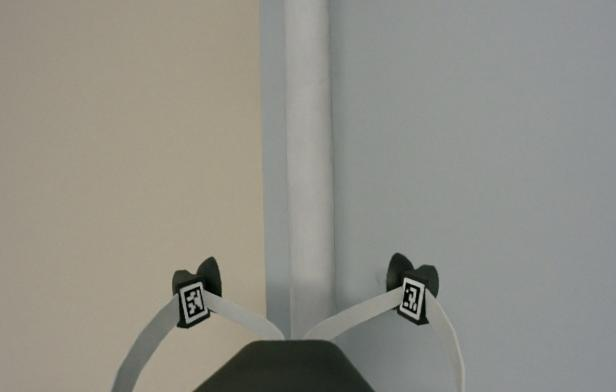

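move:
  blocking: false
  r2: {"base":{"translate_m":0.043,"strafe_m":-0.013},"pace":"slow","contact_limits":{"translate_m":0.1}}
  cameras: []

wait:
  seconds: 2
  cameras: []

move:
  blocking: false
  r2: {"joints":{"gripper_m":-0.03}}
  cameras: []

wait:
  seconds: 3
  cameras: ["r2_head_camera","r2_wrist_camera"]

Scene clock: 1636.87 s.
move: r2 moving
r1: as last shown
r1.lidar_m: 0.32 0.28 0.26 0.30 0.50 2.60 3.04 2.72 2.74 2.36 1.03 0.26
r1.servo_current: wrist_yaw_rad=46(59) wrist_pitch_rad=46(46) wrist_roll_rad=52(65) gripper_m=46(46)
r1.contact_limits: rotate_rad 1
r1.wrist_depth_mm: - - - - - - - / - - - - - - - / - - - - - - - / - - - - - - - / - - - - - - - / 1921 1863 1537 204 179 - - / 1336 1255 189 183 156 1255 1255
r2.base_odometry: x=-1.842 y=-2.716 heading=-1.494
r2.turned_by_wheels: +0.000
r2.turned_by_imu: +0.001
r2.base_tilt: forward=-0.6 right=+0.0
r2.lidar_m: 0.97 0.57 0.25 0.26 0.60 4.10 2.44 2.14 1.92 1.14 0.94 0.94
r2.base_status: translate_m moving; strafe_m moving
r2.joint_positions: lift_m=+0.780 arm_m=+0.540 wrist_yaw_rad=-0.297 wrist_pitch_rad=+0.004 wrist_roll_rad=+0.002 gripper_m=+0.100
r2.joint_status: not commanded
r2.measured_speeds: translate_m=+0.048 strafe_m=-0.014 rotate_rad=-0.001 lift_m=+0.000 arm_m=+0.000 wrist_yaw_rad=+0.000 wrist_pitch_rad=+0.000 wrist_roll_rad=+0.000
r2.motor_effort: lift_m=+21(21) arm_m=+7(7) wheel_0=+7(10) wheel_1=+7(8) wheel_2=-8(10)
r2.servo_current: wrist_yaw_rad=46(59) wrist_pitch_rad=46(46) wrist_roll_rad=52(52) gripper_m=52(52)
r2.contact_limits: translate_m 0.1
r2.hand_pose: x=+0.9608 y=-0.1680 z=+0.9568 quat_wxyz=(+0.989, +0.001, +0.002, -0.148) (m; r2's base frame)
r2.wrist_depth_mm: - - - 236 283 259 - / - - - 300 286 264 246 / - - - 242 289 264 246 / - - - 241 289 265 249 / - - - 240 291 266 251 / - - 188 237 198 265 251 / - - - - 287 266 254
pictures: none
No camera images: "cameras" was empty.

Scene clock: 1637.97 s.
earlier move: r2 done
r1.base_odometry: x=-0.343 y=+1.443 heading=-1.018
r1.turned_by_wheels: +0.000
r1.turned_by_imu: +0.000
r1.base_tilt: forward=-1.6 right=+1.3
r1.lidar_m: 0.31 0.26 0.26 0.30 0.51 2.61 3.04 2.73 2.74 2.33 2.13 0.25
r1.base_status: not commanded
r1.joint_positions: lift_m=+0.350 arm_m=+0.549 wrist_yaw_rad=+0.001 wrist_pitch_rad=+0.002 wrist_roll_rad=+0.000 gripper_m=+0.000
r1.joint_status: not commanded
r1.measured_speeds: all 0
r1.motor_effort: lift_m=+21(21) arm_m=+5(5) wheel_0=-23(23) wheel_1=-7(7) wheel_2=-12(12)
r1.servo_current: wrist_yaw_rad=46(59) wrist_pitch_rad=39(52) wrist_roll_rad=52(65) gripper_m=39(46)
r1.contact_limits: rotate_rad 1
r1.hand_pose: x=+1.0080 y=-0.0871 z=+0.5274 quat_wxyz=(+1.000, +0.000, +0.001, +0.001) (m; r1's base frame)
r1.wrist_depth_mm: - - - - - - - / - - - - - - - / - - - - - - - / - - - - - - - / - - - - - - - / 1863 1863 1537 204 180 - - / 1336 1229 189 183 155 1255 1229
r2.base_odometry: x=-1.848 y=-2.747 heading=-1.494
r2.turned_by_wheels: +0.000
r2.turned_by_imu: +0.000
r2.base_tilt: forward=-0.6 right=+0.1
r2.lidar_m: 0.96 1.17 0.25 0.25 0.59 4.15 2.48 2.16 1.84 1.12 0.92 0.90
r2.base_status: done
r2.joint_positions: lift_m=+0.780 arm_m=+0.540 wrist_yaw_rad=-0.297 wrist_pitch_rad=+0.004 wrist_roll_rad=+0.002 gripper_m=+0.100
r2.joint_status: not commanded
r2.measured_speeds: all 0
r2.motor_effort: lift_m=+21(21) arm_m=+7(8) wheel_0=+3(10) wheel_1=+4(8) wheel_2=-6(10)
r2.servo_current: wrist_yaw_rad=39(59) wrist_pitch_rad=39(52) wrist_roll_rad=59(65) gripper_m=52(52)
r2.contact_limits: translate_m 0.1
r2.hand_pose: x=+0.9608 y=-0.1680 z=+0.9568 quat_wxyz=(+0.989, +0.001, +0.002, -0.148) (m; r2's base frame)
r2.wrist_depth_mm: - - - 199 254 236 220 / - - - 202 255 235 221 / - - - 204 257 236 222 / - - - 206 260 237 224 / - - 303 207 262 239 225 / - - 190 202 196 238 226 / - - - - 258 236 229
wait: 1.10 of 2 s (r2 has come to rest)
pictures: none
No camera images: "cameras" was empty.

Scene clock: 1638.47 s.
move: r2 moving
r1: as last shown
r1.base_tilt: forward=-1.5 right=+1.3
r1.lidar_m: 0.32 0.27 0.27 0.30 0.52 2.60 3.06 2.72 2.75 2.38 1.06 0.26
r1.motor_effort: lift_m=+20(21) arm_m=+5(5) wheel_0=-22(23) wheel_1=-7(7) wheel_2=-12(12)
r1.servo_current: wrist_yaw_rad=46(72) wrist_pitch_rad=46(46) wrist_roll_rad=59(59) gripper_m=39(52)
r1.contact_limits: rotate_rad 1
r1.wrist_depth_mm: - - - - - - - / - - - - - - - / - - - - - - - / - - - - - - - / - - - - - - - / 1863 1863 1576 203 179 - - / 1308 1281 188 183 155 1255 1229
r2.base_odometry: x=-1.848 y=-2.747 heading=-1.494
r2.turned_by_wheels: +0.000
r2.turned_by_imu: +0.000
r2.base_tilt: forward=-0.7 right=+0.1
r2.lidar_m: 0.94 1.18 0.25 0.25 0.57 4.16 2.43 2.18 1.84 1.14 0.91 0.90
r2.base_status: not commanded
r2.joint_positions: lift_m=+0.780 arm_m=+0.540 wrist_yaw_rad=-0.297 wrist_pitch_rad=+0.004 wrist_roll_rad=+0.002 gripper_m=+0.083
r2.joint_status: gripper_m moving
r2.measured_speeds: all 0
r2.motor_effort: lift_m=+21(21) arm_m=+7(7) wheel_0=+3(4) wheel_1=+3(4) wheel_2=-6(7)
r2.servo_current: wrist_yaw_rad=39(59) wrist_pitch_rad=46(46) wrist_roll_rad=46(59) gripper_m=91(98)
r2.contact_limits: translate_m 0.1
r2.hand_pose: x=+0.9608 y=-0.1680 z=+0.9568 quat_wxyz=(+0.989, +0.001, +0.002, -0.148) (m; r2's base frame)
r2.wrist_depth_mm: - - - 199 255 236 220 / - - - 201 256 235 220 / - - - 205 257 236 224 / - - - 206 260 237 224 / - - - 206 258 240 226 / - - 193 203 191 238 226 / - - - - 258 236 227
pictures: none
No camera images: "cameras" was empty.

Scene clock: 1639.97 s.
earlier move: r2 done
r1.base_odometry: x=-0.343 y=+1.443 heading=-1.016
r1.turned_by_wheels: +0.002
r1.turned_by_imu: +0.002
r1.base_tilt: forward=-1.6 right=+1.3
r1.lidar_m: 0.32 0.27 0.26 0.31 0.52 2.60 3.04 2.70 2.77 2.35 2.13 0.26
r1.base_status: not commanded
r1.joint_positions: lift_m=+0.350 arm_m=+0.549 wrist_yaw_rad=+0.001 wrist_pitch_rad=+0.002 wrist_roll_rad=+0.000 gripper_m=+0.000
r1.joint_status: not commanded
r1.measured_speeds: all 0
r1.motor_effort: lift_m=+21(21) arm_m=+4(5) wheel_0=-10(23) wheel_1=-3(7) wheel_2=-5(12)
r1.servo_current: wrist_yaw_rad=65(72) wrist_pitch_rad=39(52) wrist_roll_rad=59(65) gripper_m=46(52)
r1.contact_limits: rotate_rad 1
r1.hand_pose: x=+1.0080 y=-0.0871 z=+0.5274 quat_wxyz=(+1.000, +0.000, +0.001, +0.001) (m; r1's base frame)
r1.wrist_depth_mm: - - - - - - - / - - - - - - - / - - - - - - - / - - - - - - - / - - - - - - - / 1863 1921 1576 203 180 - - / 1366 1255 187 183 155 1255 1255
r2.base_odometry: x=-1.848 y=-2.747 heading=-1.495
r2.turned_by_wheels: -0.001
r2.turned_by_imu: -0.001
r2.base_tilt: forward=-0.6 right=+0.1
r2.lidar_m: 0.93 1.22 0.25 0.25 0.57 4.12 2.48 2.16 1.84 1.12 0.91 0.90
r2.base_status: not commanded
r2.joint_positions: lift_m=+0.780 arm_m=+0.540 wrist_yaw_rad=-0.298 wrist_pitch_rad=+0.004 wrist_roll_rad=+0.002 gripper_m=-0.028
r2.joint_status: all done
r2.measured_speeds: all 0
r2.motor_effort: lift_m=+21(21) arm_m=-4(7) wheel_0=-5(5) wheel_1=-1(4) wheel_2=-5(7)
r2.servo_current: wrist_yaw_rad=52(59) wrist_pitch_rad=39(52) wrist_roll_rad=46(59) gripper_m=189(358)
r2.contact_limits: translate_m 0.1
r2.hand_pose: x=+0.9610 y=-0.1681 z=+0.9568 quat_wxyz=(+0.989, +0.001, +0.002, -0.148) (m; r2's base frame)
r2.wrist_depth_mm: - - - 193 249 228 214 / - - - 193 249 229 216 / - - - 194 252 231 217 / - - - 195 254 232 219 / - - - 198 252 234 219 / - - 180 196 178 232 220 / - 132 - - 252 236 221
wait: 1.50 of 3 s (r2 has come to rest)
pictures: r2_head_camera, r2_wrist_camera
Images, in order (width x height): r2_head_camera 420x560, r2_wrist_camera 616x392.

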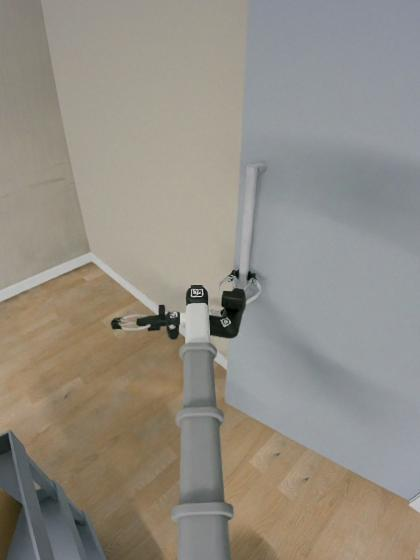

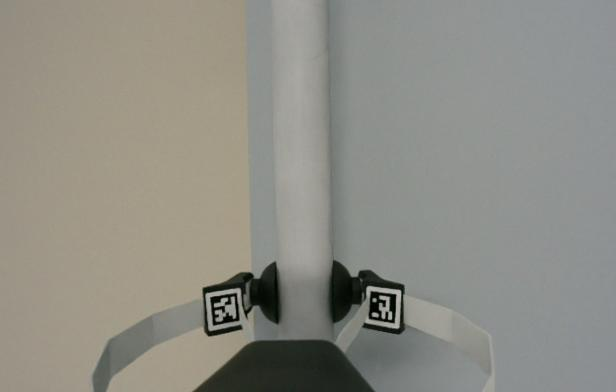

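move:
  blocking: false
  r2: {"base":{"translate_m":-0.12},"joints":{"wrist_yaw_rad":-0.05},"pace":"slow","speeds":{"wrist_yaw_rad":0.2},"contact_limits":{"translate_m":0.9}}
  r1: {"base":{"rotate_rad":0.15},"pace":"slow","contact_limits":{"rotate_rad":1.0}}
  cameras: []

wait:
  seconds: 2.5
  cameras: ["r2_head_camera","r1_head_camera","r2_wrist_camera"]

Scene clock: 1646.13 s.
move: r1 moving; r2 moving
r1.base_odometry: x=-0.344 y=+1.443 heading=-0.907
r1.turned_by_wheels: +0.110
r1.turned_by_imu: +0.071
r1.base_tilt: forward=-1.6 right=+1.3
r1.lidar_m: 0.34 0.31 0.29 0.35 0.58 2.66 2.98 2.73 2.76 2.24 0.56 0.25
r1.base_status: rotate_rad moving
r1.joint_positions: lift_m=+0.350 arm_m=+0.549 wrist_yaw_rad=+0.001 wrist_pitch_rad=+0.002 wrist_roll_rad=+0.000 gripper_m=+0.000
r1.joint_status: not commanded
r1.measured_speeds: translate_m=+0.000 strafe_m=+0.001 rotate_rad=+0.288 lift_m=+0.000 arm_m=+0.000 wrist_yaw_rad=+0.000 wrist_pitch_rad=+0.000 wrist_roll_rad=+0.000
r1.motor_effort: lift_m=+20(21) arm_m=+4(5) wheel_0=-35(35) wheel_1=-11(15) wheel_2=-17(23)
r1.servo_current: wrist_yaw_rad=46(52) wrist_pitch_rad=46(46) wrist_roll_rad=39(72) gripper_m=46(46)
r1.contact_limits: rotate_rad 1
r1.hand_pose: x=+1.0080 y=-0.0871 z=+0.5274 quat_wxyz=(+1.000, +0.000, +0.001, +0.001) (m; r1's base frame)
r1.wrist_depth_mm: - - - - - - - / - - - - - - - / - - - - - - - / - - - - - - - / - - - - - - - / 1863 1921 1576 203 181 - - / 1308 1281 187 183 156 1281 1205
r2.base_odometry: x=-1.849 y=-2.735 heading=-1.496
r2.turned_by_wheels: -0.001
r2.turned_by_imu: +0.000
r2.base_tilt: forward=-0.7 right=+0.1
r2.lidar_m: 0.93 1.17 0.25 0.25 0.57 4.15 2.47 2.18 1.85 1.12 0.94 0.90
r2.base_status: translate_m moving
r2.joint_positions: lift_m=+0.780 arm_m=+0.540 wrist_yaw_rad=-0.228 wrist_pitch_rad=+0.004 wrist_roll_rad=+0.002 gripper_m=-0.028
r2.joint_status: wrist_yaw_rad moving
r2.measured_speeds: translate_m=-0.050 strafe_m=+0.000 rotate_rad=-0.004 lift_m=+0.000 arm_m=+0.000 wrist_yaw_rad=+0.178 wrist_pitch_rad=+0.000 wrist_roll_rad=+0.000
r2.motor_effort: lift_m=+21(21) arm_m=-3(4) wheel_0=-10(15) wheel_1=-9(9) wheel_2=+5(7)
r2.servo_current: wrist_yaw_rad=59(137) wrist_pitch_rad=39(46) wrist_roll_rad=52(65) gripper_m=124(189)
r2.contact_limits: translate_m 0.9
r2.hand_pose: x=+0.9720 y=-0.1505 z=+0.9568 quat_wxyz=(+0.993, +0.001, +0.002, -0.114) (m; r2's base frame)
r2.wrist_depth_mm: - - - 178 236 215 202 / - - - 188 237 217 - / - - - 182 241 218 206 / - - - 184 241 220 206 / - - - 185 244 221 208 / - - 182 187 180 217 209 / - - - - 239 222 210
pictures: none
No camera images: "cameras" was empty.

Scene clock: 1646.90 s.
earlier move: r1 done; r2 moving
r1.base_odometry: x=-0.343 y=+1.443 heading=-0.867
r1.turned_by_wheels: +0.040
r1.turned_by_imu: +0.028
r1.base_tilt: forward=-1.6 right=+1.3
r1.lidar_m: 0.42 0.32 0.32 0.34 0.63 2.63 2.92 2.74 2.80 2.24 0.49 0.25
r1.base_status: done
r1.joint_positions: lift_m=+0.350 arm_m=+0.549 wrist_yaw_rad=+0.001 wrist_pitch_rad=+0.002 wrist_roll_rad=+0.000 gripper_m=+0.000
r1.joint_status: not commanded
r1.measured_speeds: all 0
r1.motor_effort: lift_m=+21(21) arm_m=+5(5) wheel_0=-3(36) wheel_1=-1(15) wheel_2=-2(23)
r1.servo_current: wrist_yaw_rad=59(59) wrist_pitch_rad=39(46) wrist_roll_rad=59(72) gripper_m=39(46)
r1.contact_limits: rotate_rad 1
r1.hand_pose: x=+1.0080 y=-0.0871 z=+0.5274 quat_wxyz=(+1.000, +0.000, +0.001, +0.001) (m; r1's base frame)
r1.wrist_depth_mm: - - - - - - - / - - - - - - - / - - - - - - - / - - - - - - - / - - - - - - - / 1863 1863 1537 203 1863 1576 - / 1308 1281 188 183 156 1255 1255
r2.base_odometry: x=-1.854 y=-2.671 heading=-1.497
r2.turned_by_wheels: -0.001
r2.turned_by_imu: -0.027
r2.base_tilt: forward=-0.7 right=+0.1
r2.lidar_m: 0.94 0.58 0.25 0.27 0.69 4.24 2.44 2.13 2.04 1.19 0.95 0.92
r2.base_status: translate_m moving
r2.joint_positions: lift_m=+0.780 arm_m=+0.540 wrist_yaw_rad=-0.063 wrist_pitch_rad=+0.004 wrist_roll_rad=+0.002 gripper_m=-0.028
r2.joint_status: wrist_yaw_rad moving
r2.measured_speeds: translate_m=-0.094 strafe_m=+0.006 rotate_rad=-0.010 lift_m=+0.000 arm_m=+0.000 wrist_yaw_rad=+0.206 wrist_pitch_rad=+0.000 wrist_roll_rad=+0.000
r2.motor_effort: lift_m=+21(21) arm_m=-4(4) wheel_0=-21(24) wheel_1=-14(17) wheel_2=+8(9)
r2.servo_current: wrist_yaw_rad=65(143) wrist_pitch_rad=46(46) wrist_roll_rad=46(65) gripper_m=117(189)
r2.contact_limits: translate_m 0.9
r2.hand_pose: x=+0.9933 y=-0.1053 z=+0.9568 quat_wxyz=(+1.000, +0.001, +0.002, -0.031) (m; r2's base frame)
r2.wrist_depth_mm: - - - 186 238 213 196 / 1708 - - 187 240 213 198 / 1808 - - 185 242 216 200 / 1808 - - 188 244 217 200 / - - - 189 245 218 201 / - - 183 190 179 213 203 / - - - - 239 224 203
wait: 0.77 of 2.5 s (r1 has come to rest)
pictures: r1_head_camera, r2_head_camera, r2_wrist_camera
Images, in order (width x height): r1_head_camera 420x560, r2_head_camera 420x560, r2_wrist_camera 616x392.

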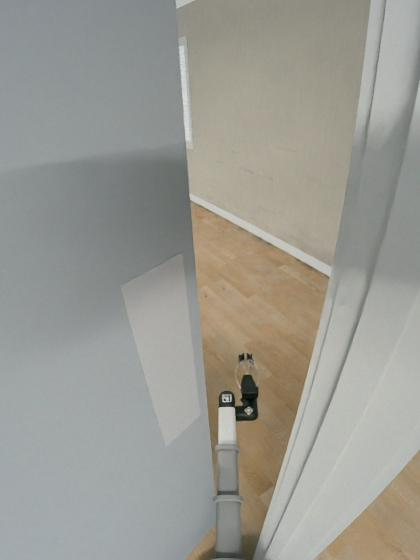

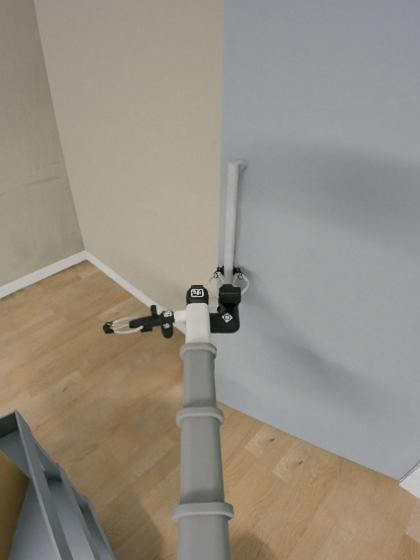

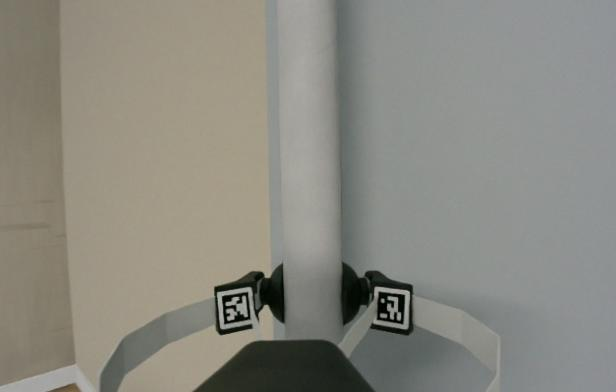

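move:
  blocking: false
  r2: {"base":{"translate_m":-0.14},"joints":{"wrist_yaw_rad":0.25},"pace":"slow","speeds":{"wrist_yaw_rad":0.2},"contact_limits":{"translate_m":0.9}}
  cameras: []

wait:
  seconds: 2.5
  cameras: ["r2_head_camera"]

Scene clock: 1651.27 s.
earlier move: r2 done
move: r2 moving
r1: as last shown
r1.turned_by_wheels: +0.000
r1.turned_by_imu: +0.000
r1.base_tilt: forward=-1.6 right=+1.2
r1.lidar_m: 0.49 0.37 0.35 0.40 0.63 2.67 2.91 2.73 2.79 2.23 0.51 0.25
r1.motor_effort: lift_m=+21(21) arm_m=+4(5) wheel_0=-2(3) wheel_1=-1(1) wheel_2=-2(2)
r1.servo_current: wrist_yaw_rad=39(52) wrist_pitch_rad=46(46) wrist_roll_rad=59(59) gripper_m=39(52)
r1.contact_limits: rotate_rad 1
r1.wrist_depth_mm: - - - - - - - / - - - - - - - / - - - - - - - / - - - - - - - / - - - - - - - / 1808 1921 1576 203 1808 1499 - / 1336 1255 187 183 156 1255 1255
r2.base_odometry: x=-1.858 y=-2.615 heading=-1.497
r2.turned_by_wheels: +0.001
r2.turned_by_imu: -0.001
r2.base_tilt: forward=-0.6 right=+0.1
r2.lidar_m: 0.96 0.41 0.27 0.33 4.73 4.14 2.40 2.08 2.10 1.24 1.02 0.94
r2.base_status: translate_m moving
r2.joint_positions: lift_m=+0.780 arm_m=+0.540 wrist_yaw_rad=+0.034 wrist_pitch_rad=+0.004 wrist_roll_rad=+0.002 gripper_m=-0.028
r2.joint_status: wrist_yaw_rad moving
r2.measured_speeds: translate_m=-0.049 strafe_m=+0.000 rotate_rad=-0.001 lift_m=+0.000 arm_m=+0.000 wrist_yaw_rad=+0.197 wrist_pitch_rad=+0.000 wrist_roll_rad=+0.000
r2.motor_effort: lift_m=+21(21) arm_m=-4(5) wheel_0=-19(19) wheel_1=-13(13) wheel_2=+11(18)
r2.servo_current: wrist_yaw_rad=72(91) wrist_pitch_rad=39(46) wrist_roll_rad=39(52) gripper_m=111(124)
r2.contact_limits: translate_m 0.9
r2.hand_pose: x=+1.0021 y=-0.0777 z=+0.9568 quat_wxyz=(+1.000, +0.001, +0.002, +0.017) (m; r2's base frame)
r2.wrist_depth_mm: - - - 188 239 210 193 / - - - 185 240 213 196 / - - - 186 241 214 197 / - 1863 - 186 244 216 198 / - 1983 - 189 245 216 200 / - 158 183 191 179 210 200 / - - - - 239 223 202
pictures: none
No camera images: "cameras" was empty.

Scene clock: 1653.43 s.
earlier move: r2 done
r1.base_odometry: x=-0.343 y=+1.443 heading=-0.867
r1.turned_by_wheels: +0.000
r1.turned_by_imu: +0.000
r1.base_tilt: forward=-1.6 right=+1.3
r1.lidar_m: 2.80 0.46 0.43 0.43 0.64 2.67 2.90 2.72 2.80 2.23 0.51 0.25
r1.base_status: not commanded
r1.joint_positions: lift_m=+0.350 arm_m=+0.549 wrist_yaw_rad=+0.001 wrist_pitch_rad=+0.002 wrist_roll_rad=+0.000 gripper_m=+0.000
r1.joint_status: not commanded
r1.measured_speeds: all 0
r1.motor_effort: lift_m=+20(21) arm_m=+4(5) wheel_0=-2(3) wheel_1=-1(2) wheel_2=-2(2)
r1.servo_current: wrist_yaw_rad=33(72) wrist_pitch_rad=46(52) wrist_roll_rad=65(65) gripper_m=46(52)
r1.contact_limits: rotate_rad 1
r1.hand_pose: x=+1.0080 y=-0.0871 z=+0.5274 quat_wxyz=(+1.000, +0.000, +0.001, +0.001) (m; r1's base frame)
r1.wrist_depth_mm: - - - - - - - / - - - - - - - / - - - - - - - / - - - - - - - / - - - - - - - / 1863 1863 1576 203 1863 1576 - / 1308 1255 188 183 155 1255 1205
r2.base_odometry: x=-1.868 y=-2.489 heading=-1.496
r2.turned_by_wheels: +0.000
r2.turned_by_imu: -0.018
r2.base_tilt: forward=-0.6 right=+0.0
r2.lidar_m: 0.95 0.32 0.36 0.49 4.65 4.13 2.34 2.03 2.02 1.35 1.11 0.97
r2.base_status: done
r2.joint_positions: lift_m=+0.780 arm_m=+0.540 wrist_yaw_rad=+0.240 wrist_pitch_rad=+0.004 wrist_roll_rad=+0.002 gripper_m=-0.028
r2.joint_status: all done
r2.measured_speeds: all 0
r2.motor_effort: lift_m=+21(21) arm_m=-4(5) wheel_0=-12(23) wheel_1=-10(18) wheel_2=+8(18)
r2.servo_current: wrist_yaw_rad=65(156) wrist_pitch_rad=46(46) wrist_roll_rad=52(65) gripper_m=117(124)
r2.contact_limits: translate_m 0.9
r2.hand_pose: x=+1.0119 y=-0.0163 z=+0.9568 quat_wxyz=(+0.993, +0.001, +0.002, +0.120) (m; r2's base frame)
r2.wrist_depth_mm: - - - 183 236 206 189 / - - - 185 239 208 190 / - - - 186 241 210 192 / - - - 187 242 211 193 / - - - 188 244 213 195 / - - 183 190 178 206 195 / - 1921 1921 - 238 219 195
wait: 2.17 of 2.5 s (r2 has come to rest)
pictures: r2_head_camera
Images, in order (width x height): r2_head_camera 420x560.

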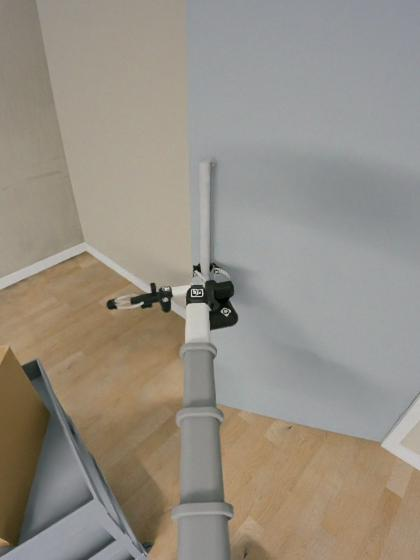

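move:
  blocking: false
  r2: {"base":{"translate_m":-0.2,"strafe_m":0.025},"pace":"slow","contact_limits":{"translate_m":0.9}}
  cameras: []

wait:
  seconds: 3.5
  cameras: ["r2_head_camera","r2_wrist_camera"]

Scene clock: 1667.03 s.
move: r2 moving
r1: as last shown
r1.lidar_m: 2.81 0.47 0.45 0.43 0.66 2.64 2.91 2.73 2.79 2.22 0.51 0.25
r1.motor_effort: lift_m=+20(21) arm_m=+5(5) wheel_0=-2(3) wheel_1=-1(2) wheel_2=-2(2)
r1.servo_current: wrist_yaw_rad=46(72) wrist_pitch_rad=39(46) wrist_roll_rad=59(65) gripper_m=46(46)
r1.contact_limits: rotate_rad 1
r1.wrist_depth_mm: - - - - - - - / - - - - - - - / - - - - - - - / - - - - - - - / - - - - - - - / 1863 1921 1618 204 1863 1537 - / 1366 1308 187 183 155 1281 1229
r2.base_odometry: x=-1.867 y=-2.476 heading=-1.497
r2.turned_by_wheels: -0.001
r2.turned_by_imu: +0.000
r2.base_tilt: forward=-0.6 right=+0.1
r2.lidar_m: 0.98 0.35 0.36 0.49 4.65 4.11 2.34 2.00 2.01 1.36 1.12 1.00
r2.base_status: translate_m moving; strafe_m moving
r2.joint_positions: lift_m=+0.780 arm_m=+0.540 wrist_yaw_rad=+0.243 wrist_pitch_rad=+0.004 wrist_roll_rad=+0.002 gripper_m=-0.028
r2.joint_status: not commanded
r2.measured_speeds: translate_m=-0.048 strafe_m=+0.006 rotate_rad=+0.002 lift_m=+0.000 arm_m=+0.000 wrist_yaw_rad=+0.008 wrist_pitch_rad=+0.000 wrist_roll_rad=+0.000
r2.motor_effort: lift_m=+21(21) arm_m=-4(4) wheel_0=-14(16) wheel_1=-12(13) wheel_2=+15(15)
r2.servo_current: wrist_yaw_rad=39(65) wrist_pitch_rad=46(46) wrist_roll_rad=52(52) gripper_m=111(124)
r2.contact_limits: translate_m 0.9
r2.hand_pose: x=+1.0119 y=-0.0153 z=+0.9568 quat_wxyz=(+0.993, +0.001, +0.002, +0.121) (m; r2's base frame)
r2.wrist_depth_mm: - - - 183 237 207 189 / - - - 185 239 208 191 / - - - 185 241 210 193 / - - - 187 242 211 193 / - - - 189 243 213 195 / - - 183 190 178 206 196 / - 1921 1863 - 237 220 196
pictures: none
No camera images: "cameras" was empty.

Scene clock: 1669.83 s.
earlier move: r2 done
r1.base_odometry: x=-0.343 y=+1.443 heading=-0.867
r1.turned_by_wheels: +0.000
r1.turned_by_imu: +0.000
r1.base_tilt: forward=-1.6 right=+1.3
r1.lidar_m: 2.80 0.64 0.55 0.55 0.67 2.66 2.90 2.72 2.79 2.24 0.50 0.25
r1.base_status: not commanded
r1.joint_positions: lift_m=+0.350 arm_m=+0.549 wrist_yaw_rad=+0.001 wrist_pitch_rad=+0.002 wrist_roll_rad=+0.000 gripper_m=+0.000
r1.joint_status: not commanded
r1.measured_speeds: all 0
r1.motor_effort: lift_m=+20(21) arm_m=+5(5) wheel_0=-2(3) wheel_1=-1(2) wheel_2=-2(2)
r1.servo_current: wrist_yaw_rad=46(72) wrist_pitch_rad=33(52) wrist_roll_rad=39(65) gripper_m=46(52)
r1.contact_limits: rotate_rad 1
r1.hand_pose: x=+1.0080 y=-0.0871 z=+0.5274 quat_wxyz=(+1.000, +0.000, +0.001, +0.001) (m; r1's base frame)
r1.wrist_depth_mm: - - - - - - - / - - - - - - - / - - - - - - - / - - - - - - - / - - - - - - - / 1863 1921 1576 203 1863 1537 - / 1336 1255 188 183 156 1281 1255
r2.base_odometry: x=-1.857 y=-2.288 heading=-1.497
r2.turned_by_wheels: +0.000
r2.turned_by_imu: +0.000
r2.base_tilt: forward=-0.6 right=+0.1
r2.lidar_m: 0.96 0.49 0.50 0.65 4.49 3.88 2.22 1.89 1.87 1.54 1.27 1.06
r2.base_status: done
r2.joint_positions: lift_m=+0.780 arm_m=+0.540 wrist_yaw_rad=+0.249 wrist_pitch_rad=+0.004 wrist_roll_rad=+0.002 gripper_m=-0.028
r2.joint_status: not commanded
r2.measured_speeds: all 0
r2.motor_effort: lift_m=+21(21) arm_m=-4(5) wheel_0=-10(16) wheel_1=-8(13) wheel_2=+11(17)
r2.servo_current: wrist_yaw_rad=59(65) wrist_pitch_rad=46(52) wrist_roll_rad=46(65) gripper_m=117(124)
r2.contact_limits: translate_m 0.9
r2.hand_pose: x=+1.0120 y=-0.0137 z=+0.9568 quat_wxyz=(+0.992, +0.001, +0.002, +0.124) (m; r2's base frame)
r2.wrist_depth_mm: - - - 186 242 220 206 / - - - 187 245 222 207 / - - - 189 246 226 209 / - - - 191 246 228 211 / - - - 193 248 228 213 / - - 184 194 179 222 213 / - 1863 - - 249 229 214
wait: 2.80 of 3.5 s (r2 has come to rest)
pictures: r2_head_camera, r2_wrist_camera
Images, in order (width x height): r2_head_camera 420x560, r2_wrist_camera 616x392.

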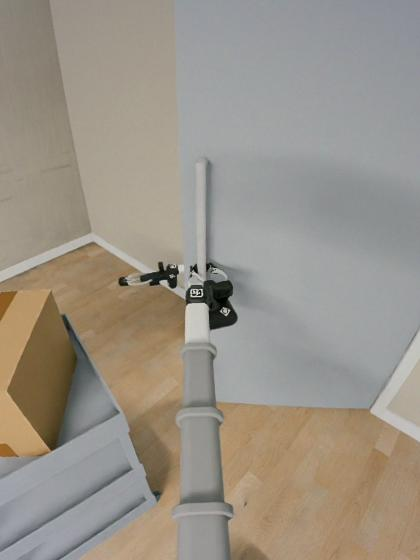

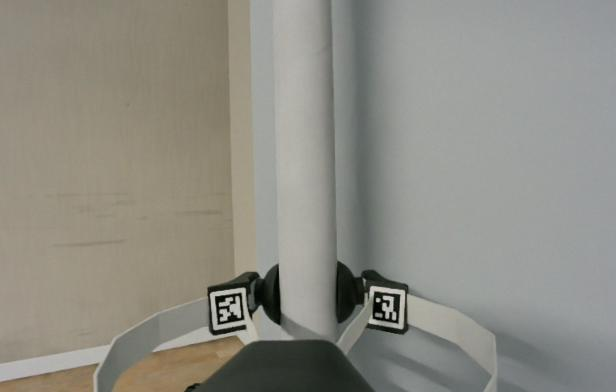

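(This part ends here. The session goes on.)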